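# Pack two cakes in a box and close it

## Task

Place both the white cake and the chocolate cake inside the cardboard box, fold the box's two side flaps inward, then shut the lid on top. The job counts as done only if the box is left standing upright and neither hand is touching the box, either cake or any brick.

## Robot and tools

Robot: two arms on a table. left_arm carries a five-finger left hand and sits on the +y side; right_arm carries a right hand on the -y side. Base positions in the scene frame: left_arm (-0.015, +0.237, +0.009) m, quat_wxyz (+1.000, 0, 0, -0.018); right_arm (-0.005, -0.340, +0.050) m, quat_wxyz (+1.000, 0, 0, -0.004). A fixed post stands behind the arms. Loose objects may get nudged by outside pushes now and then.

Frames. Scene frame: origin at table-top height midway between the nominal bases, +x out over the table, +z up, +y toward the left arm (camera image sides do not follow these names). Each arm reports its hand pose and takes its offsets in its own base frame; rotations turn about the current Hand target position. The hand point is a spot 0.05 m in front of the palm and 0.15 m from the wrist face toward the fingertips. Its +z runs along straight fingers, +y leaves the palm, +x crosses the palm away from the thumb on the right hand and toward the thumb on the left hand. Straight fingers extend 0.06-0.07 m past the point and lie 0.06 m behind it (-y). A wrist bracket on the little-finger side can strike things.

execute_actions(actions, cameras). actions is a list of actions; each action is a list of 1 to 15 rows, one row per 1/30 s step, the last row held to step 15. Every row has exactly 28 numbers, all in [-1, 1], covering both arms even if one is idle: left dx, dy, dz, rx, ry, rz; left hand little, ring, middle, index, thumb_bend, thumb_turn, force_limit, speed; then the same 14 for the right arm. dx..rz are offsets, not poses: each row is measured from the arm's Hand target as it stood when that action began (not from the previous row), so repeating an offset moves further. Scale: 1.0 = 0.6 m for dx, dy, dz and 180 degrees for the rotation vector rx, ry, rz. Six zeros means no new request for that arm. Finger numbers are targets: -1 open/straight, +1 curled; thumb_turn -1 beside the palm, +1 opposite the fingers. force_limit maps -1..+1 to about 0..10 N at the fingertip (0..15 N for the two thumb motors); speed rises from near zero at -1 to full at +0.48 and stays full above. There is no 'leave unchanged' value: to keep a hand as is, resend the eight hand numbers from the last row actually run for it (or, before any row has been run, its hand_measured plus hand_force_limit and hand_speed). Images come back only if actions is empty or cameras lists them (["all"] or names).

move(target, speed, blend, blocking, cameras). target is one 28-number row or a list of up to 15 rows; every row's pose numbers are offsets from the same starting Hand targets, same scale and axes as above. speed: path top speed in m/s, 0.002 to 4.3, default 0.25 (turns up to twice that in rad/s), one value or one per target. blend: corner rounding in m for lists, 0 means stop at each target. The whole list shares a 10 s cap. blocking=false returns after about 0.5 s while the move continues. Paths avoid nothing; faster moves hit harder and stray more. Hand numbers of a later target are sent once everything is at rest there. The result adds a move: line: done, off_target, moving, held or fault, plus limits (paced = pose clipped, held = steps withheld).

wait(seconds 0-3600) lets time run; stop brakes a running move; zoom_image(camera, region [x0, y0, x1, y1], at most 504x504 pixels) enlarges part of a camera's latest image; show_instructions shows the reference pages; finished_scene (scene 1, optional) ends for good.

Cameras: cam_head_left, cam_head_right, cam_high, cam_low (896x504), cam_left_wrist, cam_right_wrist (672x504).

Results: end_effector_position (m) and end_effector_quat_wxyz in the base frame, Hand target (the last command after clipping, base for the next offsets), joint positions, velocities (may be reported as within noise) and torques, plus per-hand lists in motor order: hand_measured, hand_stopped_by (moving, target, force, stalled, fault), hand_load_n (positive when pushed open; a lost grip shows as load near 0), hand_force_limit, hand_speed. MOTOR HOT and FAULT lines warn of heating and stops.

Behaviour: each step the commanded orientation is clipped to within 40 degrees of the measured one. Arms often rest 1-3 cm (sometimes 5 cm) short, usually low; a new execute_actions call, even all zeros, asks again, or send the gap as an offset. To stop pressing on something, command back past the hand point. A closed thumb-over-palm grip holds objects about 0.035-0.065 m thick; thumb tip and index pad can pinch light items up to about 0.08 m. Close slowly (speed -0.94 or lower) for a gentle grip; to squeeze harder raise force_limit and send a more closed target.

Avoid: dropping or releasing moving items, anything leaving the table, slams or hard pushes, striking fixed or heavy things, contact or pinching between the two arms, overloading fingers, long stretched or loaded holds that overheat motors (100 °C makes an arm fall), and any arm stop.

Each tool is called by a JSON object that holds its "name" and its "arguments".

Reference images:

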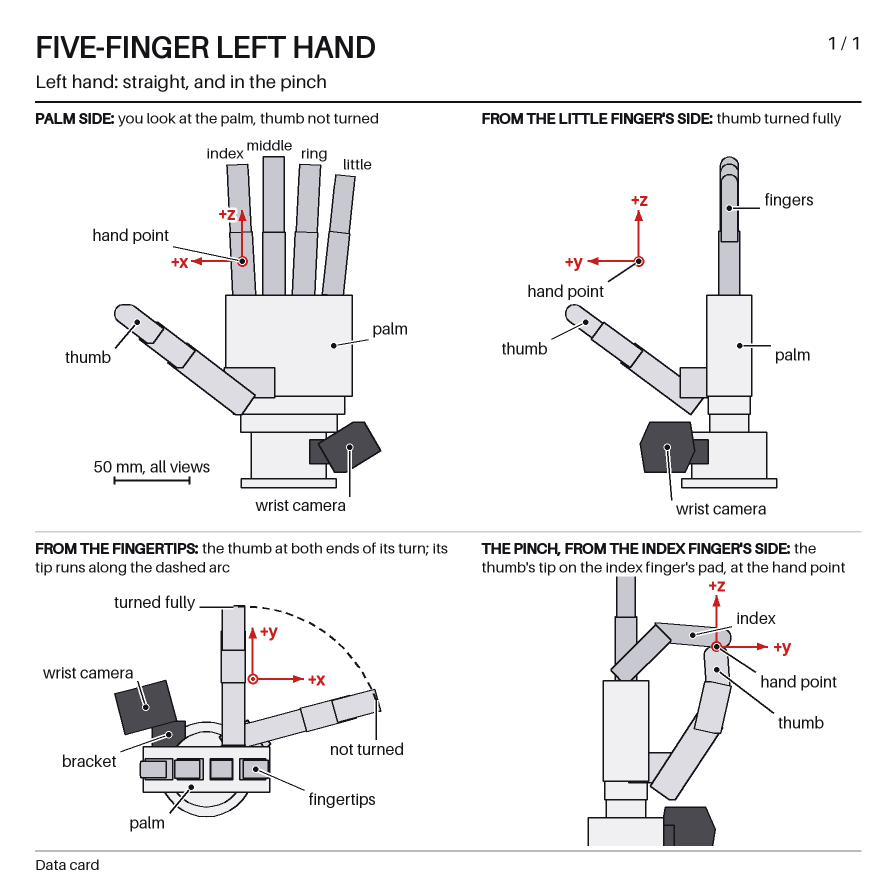

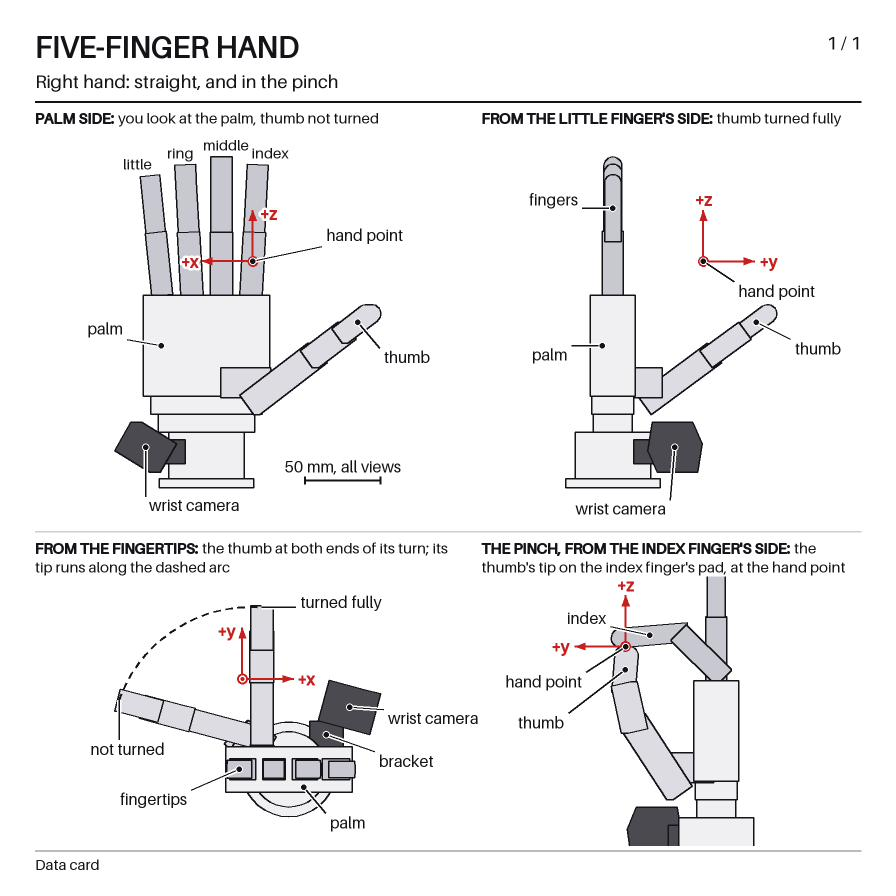

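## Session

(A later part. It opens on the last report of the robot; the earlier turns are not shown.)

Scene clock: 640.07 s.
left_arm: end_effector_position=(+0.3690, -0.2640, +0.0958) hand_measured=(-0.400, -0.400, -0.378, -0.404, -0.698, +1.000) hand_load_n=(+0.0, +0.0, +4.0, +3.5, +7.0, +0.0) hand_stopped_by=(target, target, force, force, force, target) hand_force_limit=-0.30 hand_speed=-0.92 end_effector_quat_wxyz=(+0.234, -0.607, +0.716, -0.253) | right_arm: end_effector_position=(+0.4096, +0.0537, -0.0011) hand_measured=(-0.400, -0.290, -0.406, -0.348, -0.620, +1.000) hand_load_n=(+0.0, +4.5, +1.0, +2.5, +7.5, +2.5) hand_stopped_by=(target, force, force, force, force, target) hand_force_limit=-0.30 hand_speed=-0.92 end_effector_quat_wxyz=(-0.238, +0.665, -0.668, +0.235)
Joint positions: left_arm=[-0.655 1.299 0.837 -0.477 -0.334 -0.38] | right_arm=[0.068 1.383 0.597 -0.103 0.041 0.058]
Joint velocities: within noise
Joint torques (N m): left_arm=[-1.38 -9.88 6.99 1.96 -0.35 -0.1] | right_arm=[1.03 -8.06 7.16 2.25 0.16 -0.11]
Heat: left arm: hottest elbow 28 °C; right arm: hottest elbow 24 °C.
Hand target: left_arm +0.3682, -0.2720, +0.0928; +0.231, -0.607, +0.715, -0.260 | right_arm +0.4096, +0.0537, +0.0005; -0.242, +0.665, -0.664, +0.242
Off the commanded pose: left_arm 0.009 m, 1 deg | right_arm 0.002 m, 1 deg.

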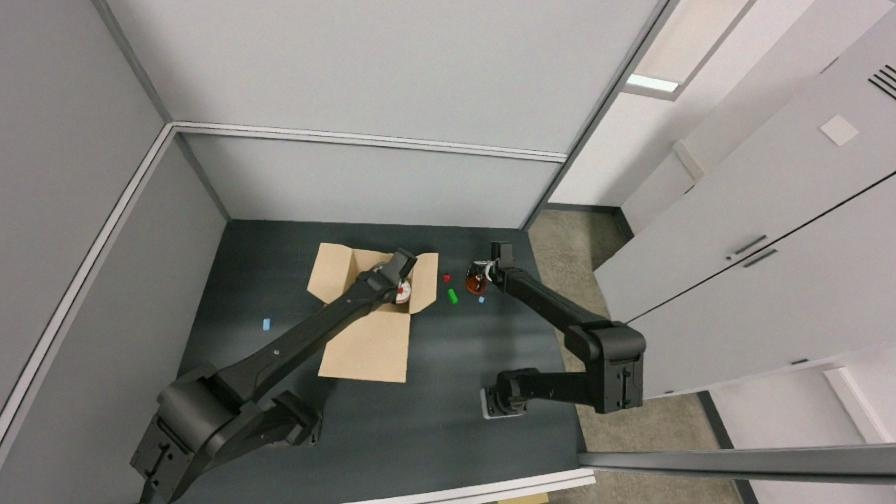

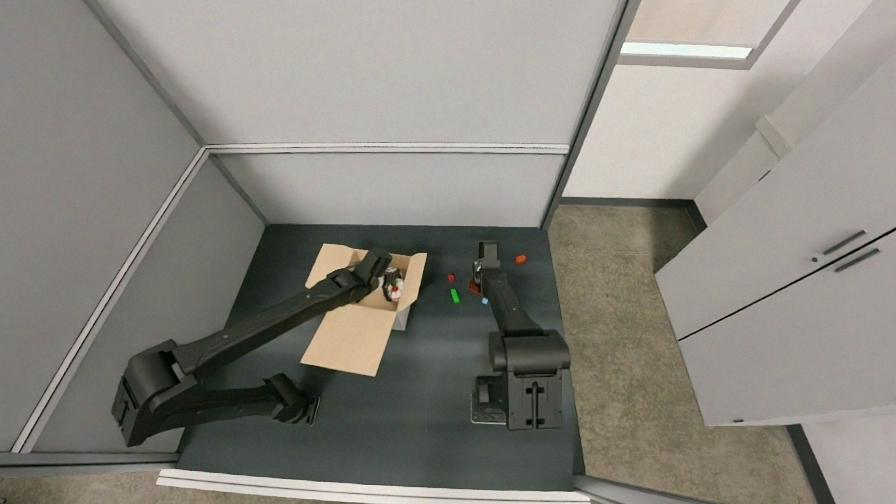

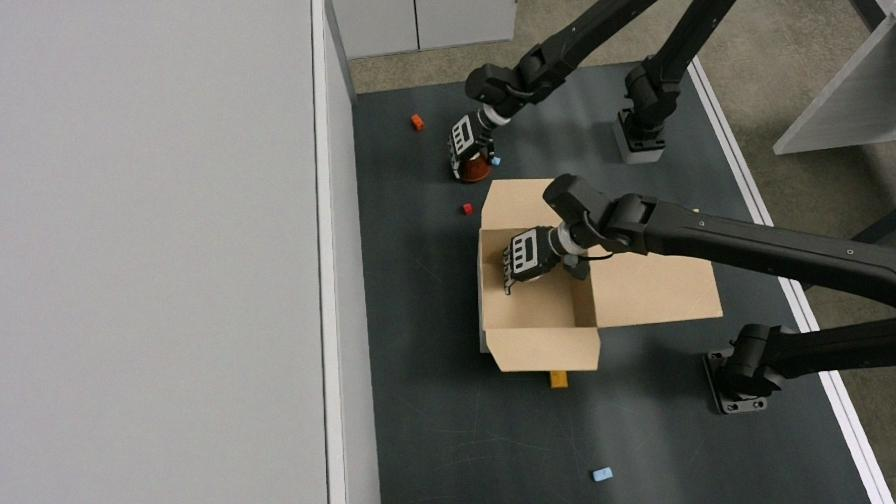

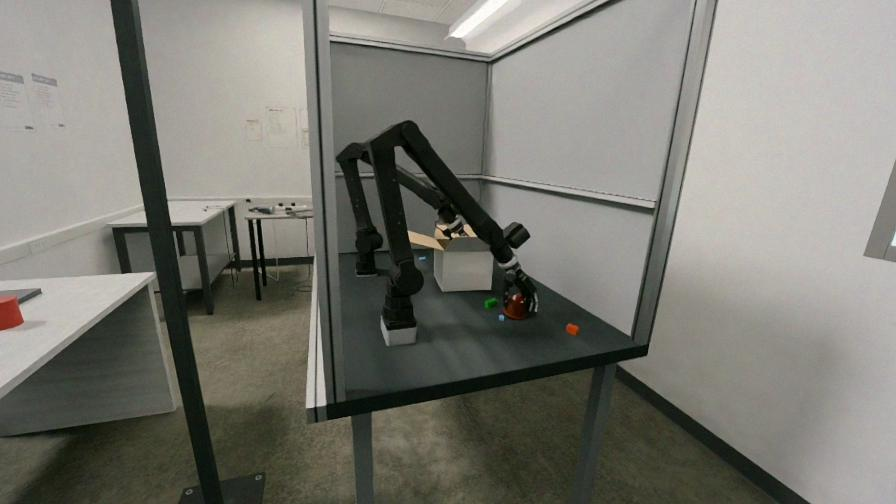

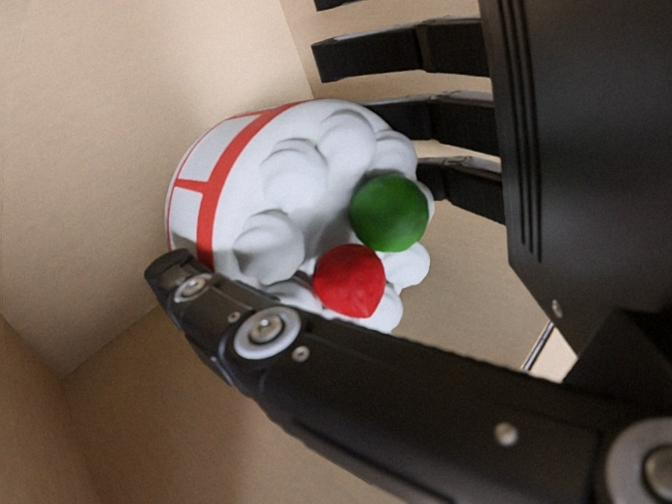

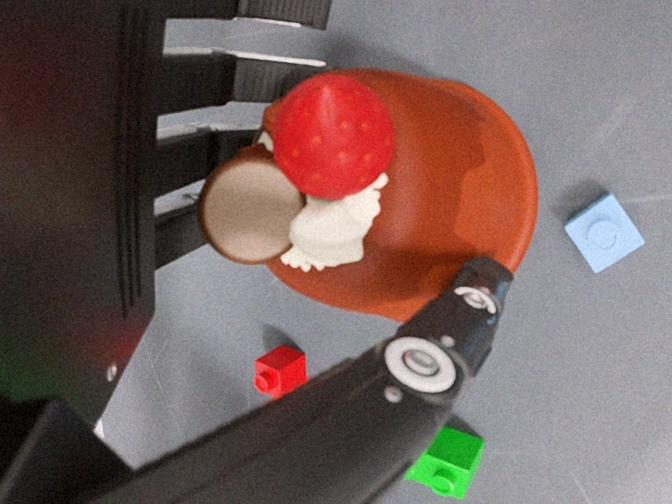

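{"name": "move", "arguments": {"target": [[0.0,-0.022,-0.090,0,0,0,-0.4,-0.4,0.1,0.1,-0.3,1,-0.3,-0.92,0,0,0,0,0,0,-0.4,-0.1,0.2,0.15,-0.25,1,-0.3,-0.92]], "speed": 0.05, "cameras": ["cam_high","cam_left_wrist","cam_head_right"]}}

{"name": "zoom_image", "arguments": {"camera": "cam_high", "region": [440, 130, 740, 400]}}

{"name": "zoom_image", "arguments": {"camera": "cam_head_right", "region": [290, 180, 450, 340]}}

Scene clock: 657.00 s.
left_arm: end_effector_position=(+0.3700, -0.2773, +0.0423) hand_measured=(-0.400, -0.400, -0.378, -0.404, -0.698, +1.000) hand_load_n=(+0.0, +0.0, +4.0, +3.5, +7.0, +0.0) hand_stopped_by=(target, target, force, force, force, target) hand_force_limit=-0.30 hand_speed=-0.92 end_effector_quat_wxyz=(+0.234, -0.606, +0.717, -0.254) | right_arm: end_effector_position=(+0.4096, +0.0537, -0.0011) hand_measured=(-0.400, -0.290, -0.406, -0.348, -0.620, +1.000) hand_load_n=(+0.0, +4.5, +1.0, +2.0, +7.0, +2.5) hand_stopped_by=(target, force, force, force, force, target) hand_force_limit=-0.30 hand_speed=-0.92 end_effector_quat_wxyz=(-0.238, +0.665, -0.668, +0.235)
Joint positions: left_arm=[-0.681 1.41 0.78 -0.315 -0.35 -0.4] | right_arm=[0.068 1.383 0.597 -0.103 0.041 0.058]
Joint torques (N m): left_arm=[-1.26 -10.29 6.49 1.95 -0.41 -0.11] | right_arm=[1.03 -8.23 7.12 2.22 0.15 -0.09]
Heat: left arm: hottest elbow 27 °C; right arm: hottest elbow 24 °C.
Hand target: left_arm +0.3682, -0.2851, +0.0388; +0.232, -0.607, +0.715, -0.260 | right_arm +0.4096, +0.0537, +0.0005; -0.242, +0.665, -0.664, +0.242
Off the commanded pose: left_arm 0.009 m, 1 deg | right_arm 0.002 m, 1 deg.
move: done
Images, in order (width x height): cam_head_right 896x504, cam_high 896x504, cam_left_wrist 672x504.

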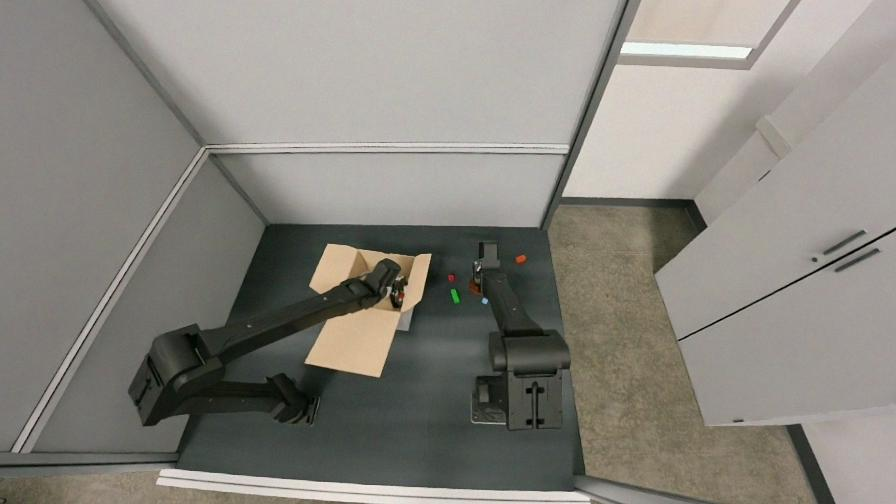

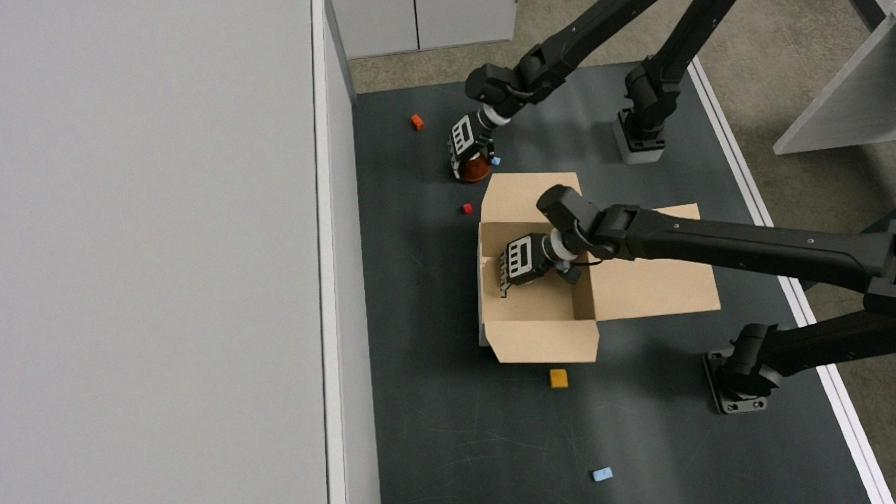

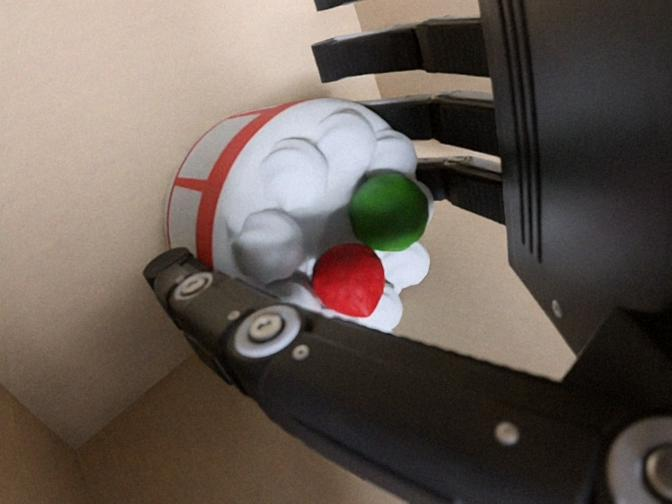

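Scaled by 1.680.

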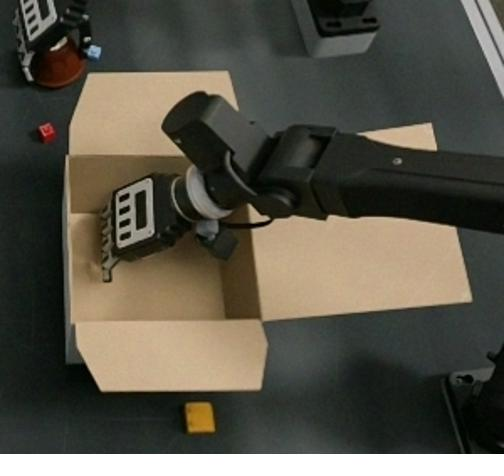

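Scaled by 3.150.

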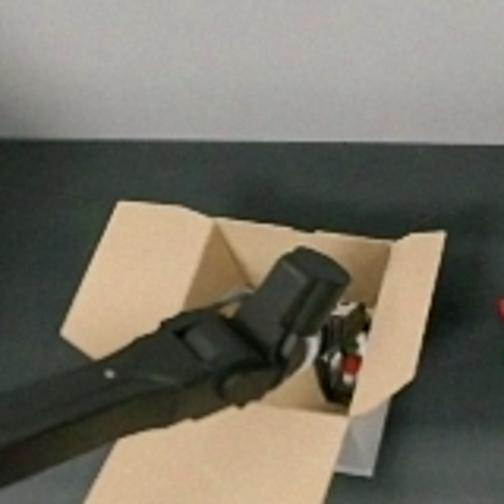

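{"name": "move", "arguments": {"target": [[-0.002,0.013,-0.014,0,0,0,-0.4,-0.4,0.1,0.1,-0.3,1,-0.3,-0.92,0,0,0,0,0,0,-0.4,-0.1,0.2,0.15,-0.25,1,-0.3,-0.92]], "speed": 0.03, "cameras": ["cam_high","cam_left_wrist","cam_head_right"]}}

{"name": "zoom_image", "arguments": {"camera": "cam_head_right", "region": [290, 180, 450, 340]}}

Scene clock: 670.00 s.
left_arm: end_effector_position=(+0.3665, -0.2756, +0.0355) hand_measured=(-0.400, -0.400, -0.378, -0.404, -0.698, +1.000) hand_load_n=(+0.0, +0.0, +4.0, +3.5, +7.0, +0.0) hand_stopped_by=(target, target, force, force, force, target) hand_force_limit=-0.30 hand_speed=-0.92 end_effector_quat_wxyz=(+0.233, -0.605, +0.716, -0.258) | right_arm: end_effector_position=(+0.4096, +0.0537, -0.0011) hand_measured=(-0.400, -0.290, -0.406, -0.348, -0.620, +1.000) hand_load_n=(+0.0, +5.0, +1.0, +2.0, +7.5, +2.0) hand_stopped_by=(target, force, force, force, force, target) hand_force_limit=-0.30 hand_speed=-0.92 end_effector_quat_wxyz=(-0.238, +0.665, -0.668, +0.235)
Joint positions: left_arm=[-0.681 1.41 0.754 -0.281 -0.346 -0.4] | right_arm=[0.068 1.383 0.597 -0.103 0.041 0.058]
Joint torques (N m): left_arm=[0.32 -10.29 6.2 1.83 -0.2 -0.03] | right_arm=[0.91 -7.94 7.15 2.18 0.17 -0.09]
Heat: left arm: hottest elbow 27 °C; right arm: hottest elbow 24 °C.
Hand target: left_arm +0.3671, -0.2774, +0.0305; +0.232, -0.607, +0.715, -0.260 | right_arm +0.4096, +0.0537, +0.0005; -0.242, +0.665, -0.664, +0.242
Off the commanded pose: left_arm 0.005 m, 0 deg | right_arm 0.002 m, 1 deg.
move: done
Images, in order (width x height): cam_head_right 896x504, cam_high 896x504, cam_left_wrist 672x504.

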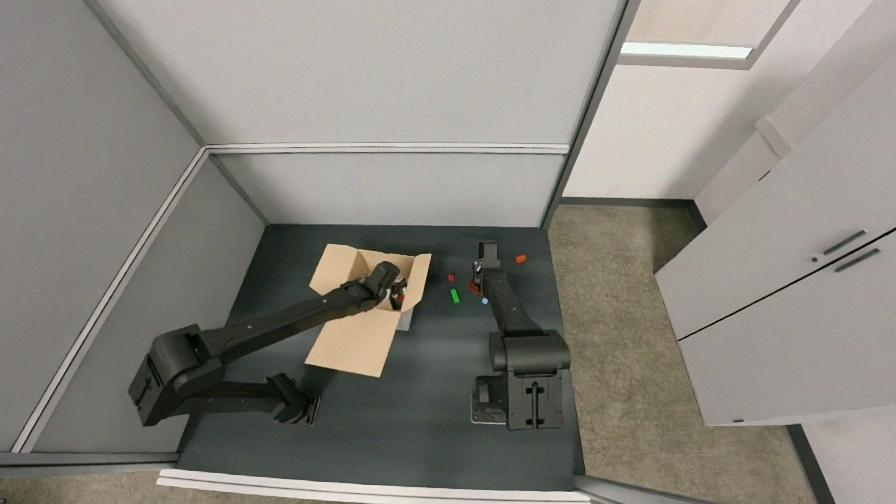

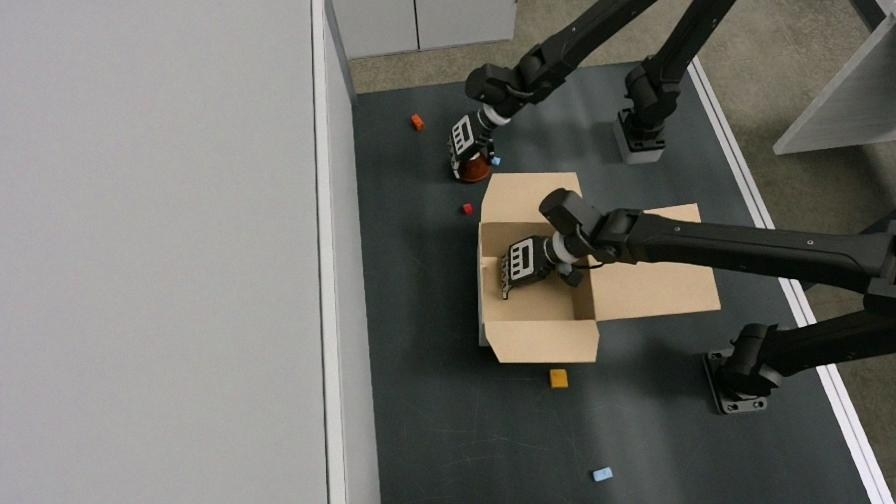

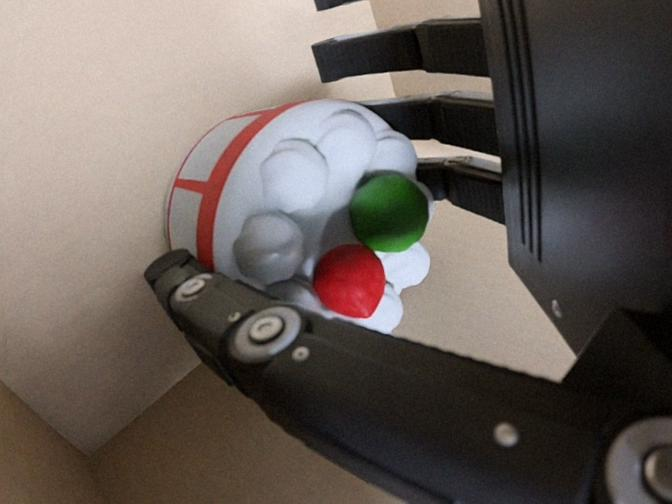

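Scaled by 3.150.

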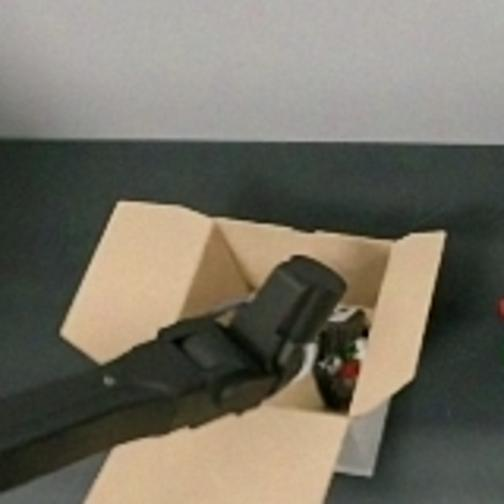

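{"name": "move", "arguments": {"target": [[0,0,-0.012,0,0,0,-0.4,-0.4,0.1,0.1,-0.3,1,-0.3,-0.92,0,0,0,0,0,0,-0.4,-0.1,0.2,0.15,-0.25,1,-0.3,-0.92]], "speed": 0.03, "cameras": ["cam_left_wrist"]}}

Scene clock: 674.90 s.
left_arm: end_effector_position=(+0.3676, -0.2766, +0.0304) hand_measured=(-0.400, -0.400, -0.378, -0.404, -0.698, +1.000) hand_load_n=(-0.5, +0.0, +4.0, +3.5, +7.0, +0.0) hand_stopped_by=(target, target, force, force, force, target) hand_force_limit=-0.30 hand_speed=-0.92 end_effector_quat_wxyz=(+0.233, -0.605, +0.715, -0.261) | right_arm: end_effector_position=(+0.4096, +0.0537, -0.0011) hand_measured=(-0.400, -0.290, -0.406, -0.348, -0.620, +1.000) hand_load_n=(+0.0, +4.5, +1.0, +2.5, +7.5, +2.5) hand_stopped_by=(target, force, force, force, force, target) hand_force_limit=-0.30 hand_speed=-0.92 end_effector_quat_wxyz=(-0.238, +0.665, -0.668, +0.235)
Joint positions: left_arm=[-0.681 1.421 0.747 -0.257 -0.346 -0.4] | right_arm=[0.068 1.383 0.597 -0.103 0.041 0.058]
Joint torques (N m): left_arm=[0.09 -10.4 5.87 1.77 -0.23 0.02] | right_arm=[0.85 -8.35 7.09 2.19 0.15 -0.11]
Heat: left arm: hottest elbow 26 °C; right arm: hottest elbow 24 °C.
Hand target: left_arm +0.3671, -0.2774, +0.0232; +0.232, -0.607, +0.715, -0.260 | right_arm +0.4096, +0.0537, +0.0005; -0.242, +0.665, -0.664, +0.242
Off the commanded pose: left_arm 0.007 m, 0 deg | right_arm 0.002 m, 1 deg.
move: done

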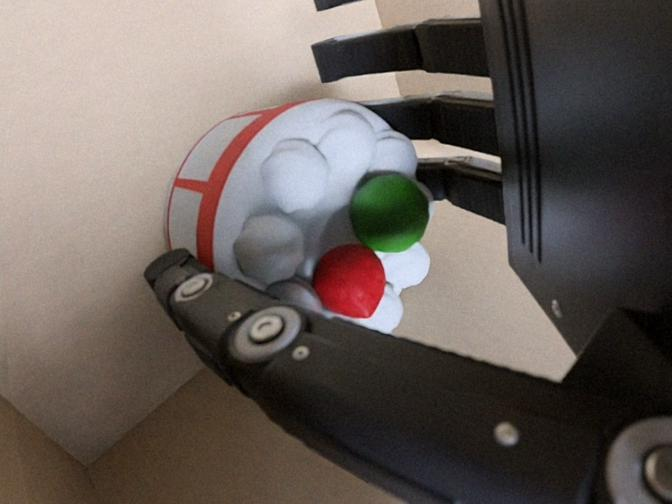

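{"name": "move", "arguments": {"target": [[0,0,-0.01,0,0,0,-0.4,-0.4,0.1,0.1,-0.3,1,-0.3,-0.92,0,0,0,0,0,0,-0.4,-0.1,0.2,0.15,-0.25,1,-0.3,-0.92]], "speed": 0.03, "cameras": ["cam_left_wrist"]}}

Scene clock: 680.60 s.
left_arm: end_effector_position=(+0.3692, -0.2779, +0.0303) hand_measured=(-0.400, -0.400, -0.378, -0.404, -0.698, +1.000) hand_load_n=(+0.0, +0.0, +4.0, +3.0, +7.0, +0.0) hand_stopped_by=(target, target, force, force, force, target) hand_force_limit=-0.30 hand_speed=-0.92 end_effector_quat_wxyz=(+0.234, -0.605, +0.713, -0.266) | right_arm: end_effector_position=(+0.4096, +0.0537, -0.0011) hand_measured=(-0.400, -0.290, -0.406, -0.348, -0.620, +1.000) hand_load_n=(+0.0, +4.5, +1.0, +2.5, +7.5, +2.0) hand_stopped_by=(target, force, force, force, force, target) hand_force_limit=-0.30 hand_speed=-0.92 end_effector_quat_wxyz=(-0.238, +0.665, -0.668, +0.235)
Joint positions: left_arm=[-0.681 1.423 0.743 -0.24 -0.346 -0.4] | right_arm=[0.068 1.383 0.597 -0.103 0.041 0.058]
Joint torques (N m): left_arm=[0.32 -8.88 5.75 2.11 -0.21 0] | right_arm=[1.26 -8.12 7.12 2.17 0.15 -0.11]
Heat: left arm: hottest elbow 26 °C; right arm: hottest elbow 24 °C.
Hand target: left_arm +0.3671, -0.2774, +0.0173; +0.232, -0.607, +0.715, -0.260 | right_arm +0.4096, +0.0537, +0.0005; -0.242, +0.665, -0.664, +0.242
Off the commanded pose: left_arm 0.013 m, 1 deg | right_arm 0.002 m, 1 deg.
move: off_target (left_arm)

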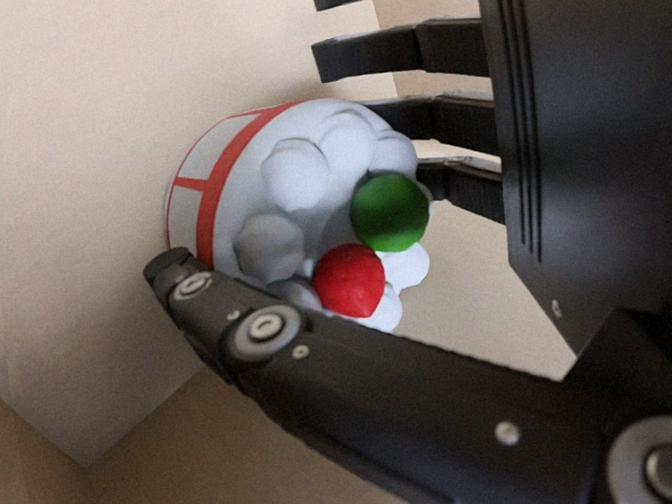

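{"name": "move", "arguments": {"target": [[0,0,0.010,0,0,0,-0.4,-0.4,0.1,0.1,-0.3,1,-0.3,-0.92,0,0,0,0,0,0,-0.4,-0.1,0.2,0.15,-0.25,1,-0.3,-0.92],[0,0,0.010,0,0,0,-0.5,-0.5,-0.55,-0.6,-0.85,1,-0.3,-0.9,0,0,0,0,0,0,-0.4,-0.1,0.2,0.15,-0.25,1,-0.3,-0.92]], "speed": 0.03, "cameras": ["cam_left_wrist","cam_high","cam_head_right"]}}

Scene clock: 688.27 s.
left_arm: end_effector_position=(+0.3692, -0.2779, +0.0303) hand_measured=(-0.500, -0.500, -0.550, -0.600, -0.850, +1.000) hand_load_n=(+0.0, +0.0, +0.0, +0.0, -0.5, +0.0) hand_stopped_by=(target, target, target, target, target, target) hand_force_limit=-0.30 hand_speed=-0.90 end_effector_quat_wxyz=(+0.234, -0.605, +0.713, -0.266) | right_arm: end_effector_position=(+0.4096, +0.0537, -0.0011) hand_measured=(-0.400, -0.290, -0.406, -0.348, -0.620, +1.000) hand_load_n=(+0.0, +4.5, +1.0, +2.5, +7.0, +2.5) hand_stopped_by=(target, force, force, force, force, target) hand_force_limit=-0.30 hand_speed=-0.92 end_effector_quat_wxyz=(-0.238, +0.665, -0.668, +0.235)
Joint positions: left_arm=[-0.681 1.423 0.743 -0.24 -0.346 -0.4] | right_arm=[0.068 1.383 0.597 -0.103 0.041 0.058]
Joint torques (N m): left_arm=[0.15 -9.93 6.22 1.4 -0.22 0.03] | right_arm=[1.03 -8.18 7.08 2.18 0.14 -0.09]
Heat: left arm: hottest elbow 26 °C; right arm: hottest elbow 24 °C.
Hand target: left_arm +0.3671, -0.2774, +0.0233; +0.232, -0.607, +0.715, -0.260 | right_arm +0.4096, +0.0537, +0.0005; -0.242, +0.665, -0.664, +0.242
Off the commanded pose: left_arm 0.007 m, 1 deg | right_arm 0.002 m, 1 deg.
move: done
Images, in order (width x height): cam_head_right 896x504, cam_high 896x504, cam_left_wrist 672x504.

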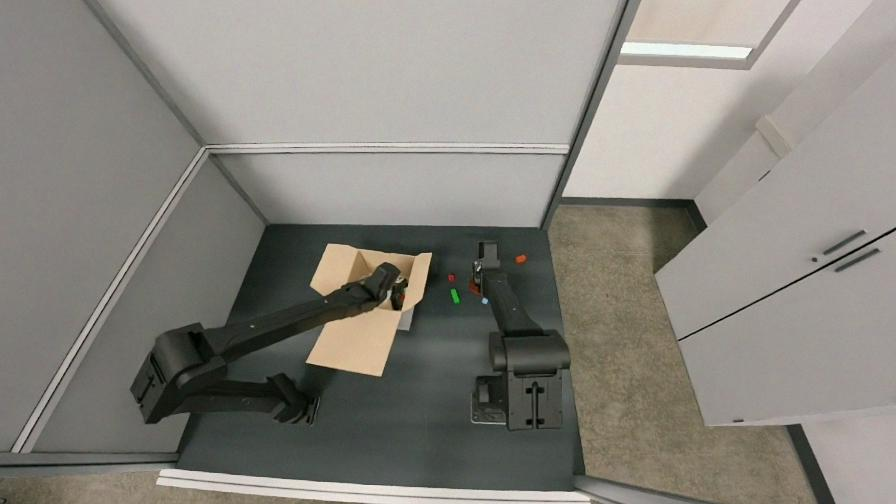

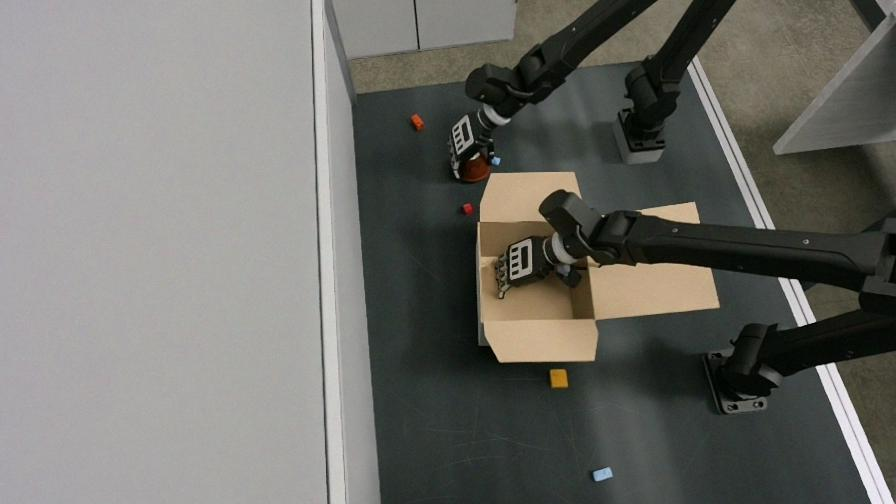

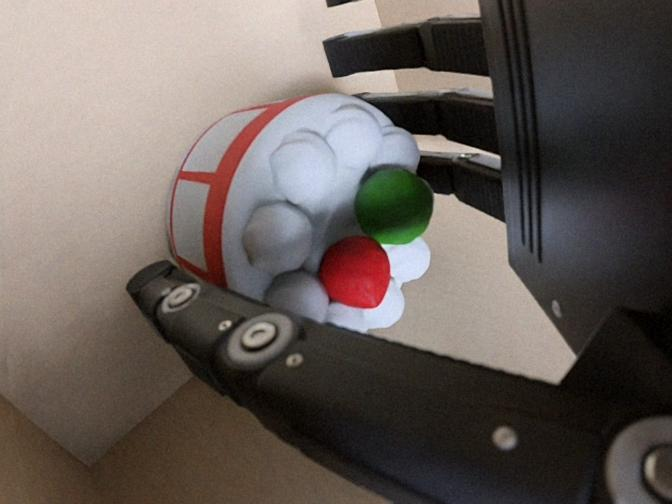

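{"name": "move", "arguments": {"target": [[0,0.005,0.0,0,0,0,-0.7,-0.7,-0.75,-0.75,-1,1,-0.3,-0.8,0,0,0,0,0,0,-0.4,-0.1,0.2,0.15,-0.25,1,-0.3,-0.92],[0.02,0.015,0.3,0,0,0,-0.7,-0.7,-0.75,-0.75,-1,1,-0.3,-0.8,0,0,0,0,0,0,-0.4,-0.1,0.2,0.15,-0.25,1,-0.3,-0.92],[0.02,0.05,0.55,0,0,0,-0.7,-0.7,-0.75,-0.75,-1,1,-0.3,-0.8,0,0,0,0,0,0,-0.4,-0.1,0.2,0.15,-0.25,1,-0.3,-0.92]], "speed": 0.1, "cameras": ["all"]}}

{"name": "zoom_image", "arguments": {"camera": "cam_high", "region": [440, 130, 740, 400]}}

Scene clock: 702.30 s.
left_arm: end_effector_position=(+0.3719, -0.2494, +0.3360) hand_measured=(-0.700, -0.700, -0.750, -0.750, -1.000, +1.000) hand_load_n=(+0.0, +0.0, +0.0, +0.0, +0.0, +0.0) hand_stopped_by=(target, target, target, target, target, target) hand_force_limit=-0.30 hand_speed=-0.80 end_effector_quat_wxyz=(+0.227, -0.608, +0.718, -0.251) | right_arm: end_effector_position=(+0.4096, +0.0537, -0.0011) hand_measured=(-0.400, -0.290, -0.406, -0.348, -0.620, +1.000) hand_load_n=(+0.0, +5.0, +1.0, +2.5, +7.5, +2.0) hand_stopped_by=(target, force, force, force, force, target) hand_force_limit=-0.30 hand_speed=-0.92 end_effector_quat_wxyz=(-0.238, +0.665, -0.668, +0.235)
Joint positions: left_arm=[-0.611 1.201 1.402 -1.138 -0.296 -0.347] | right_arm=[0.068 1.383 0.597 -0.103 0.041 0.058]
Joint torques (N m): left_arm=[1.44 -9.76 10.85 0.73 -0.15 0.21] | right_arm=[1.03 -8.06 7.1 2.18 0.16 -0.09]
Heat: left arm: hottest elbow 26 °C; right arm: hottest elbow 24 °C.
Hand target: left_arm +0.3790, -0.2475, +0.3532; +0.231, -0.607, +0.715, -0.260 | right_arm +0.4096, +0.0537, +0.0005; -0.242, +0.665, -0.664, +0.242
Off the commanded pose: left_arm 0.019 m, 1 deg | right_arm 0.002 m, 1 deg.
move: off_target (left_arm)

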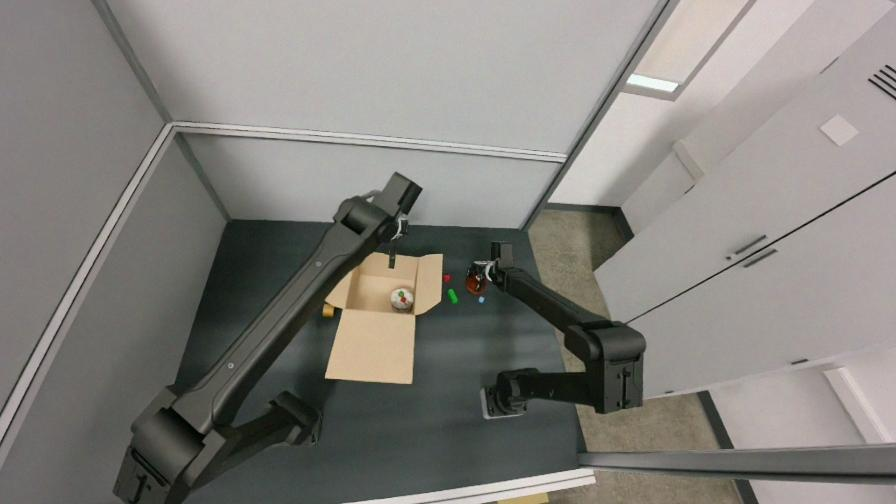

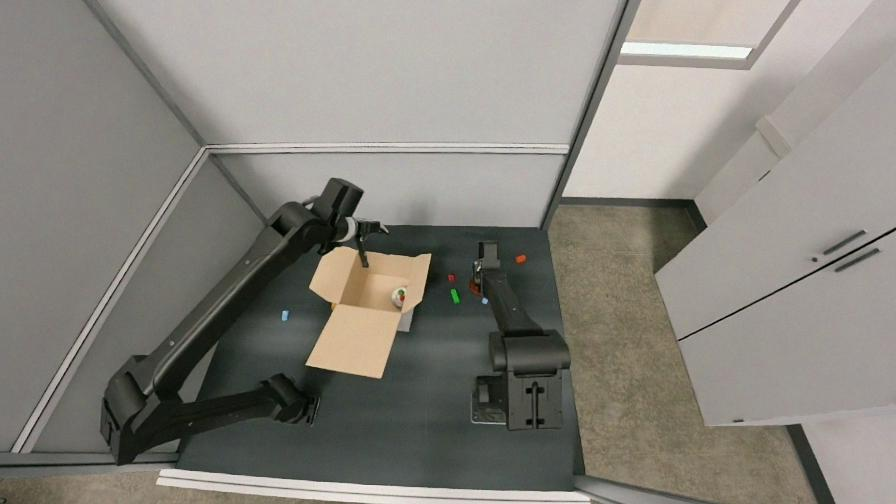

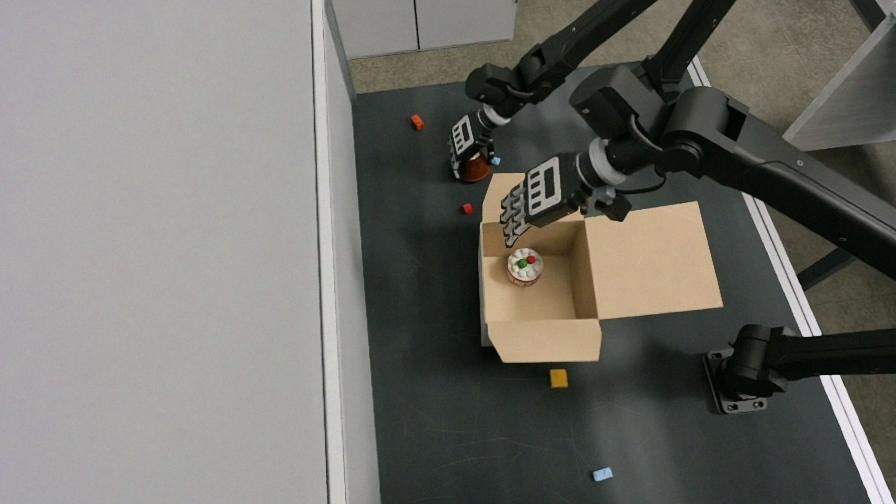

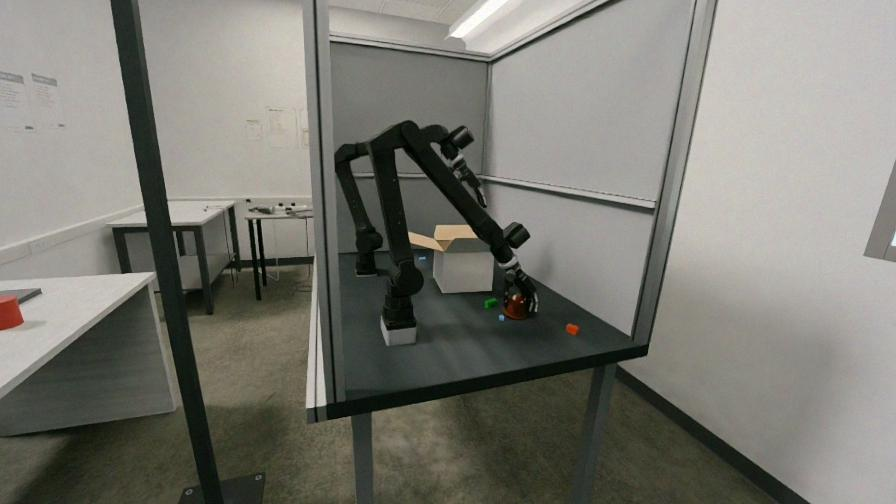

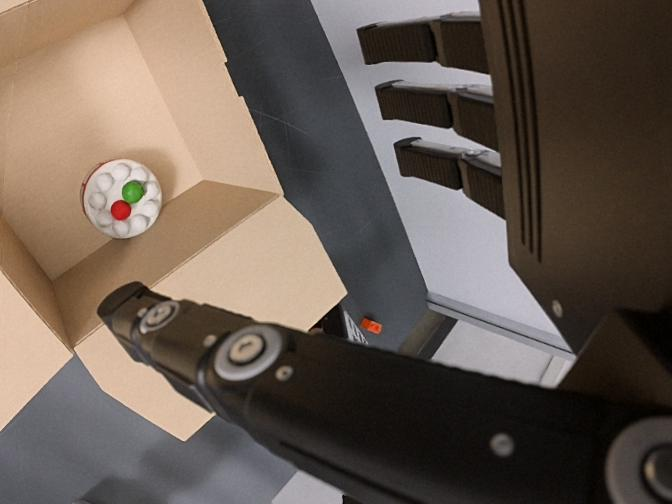

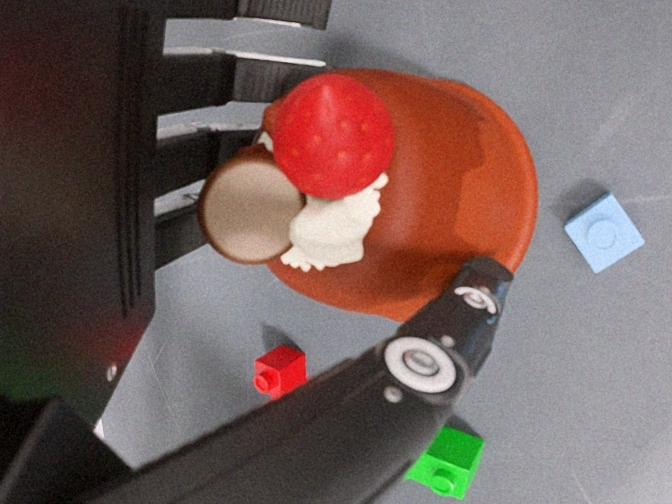

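Scaled by 1.680.

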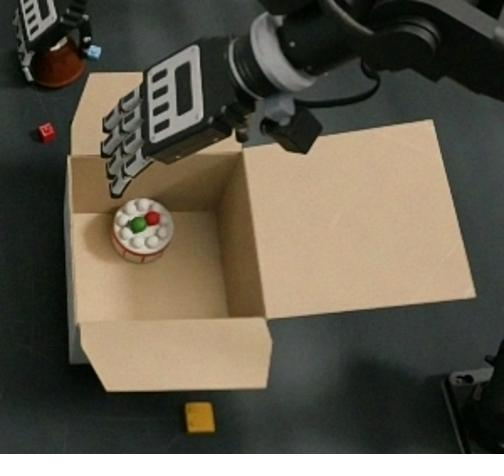

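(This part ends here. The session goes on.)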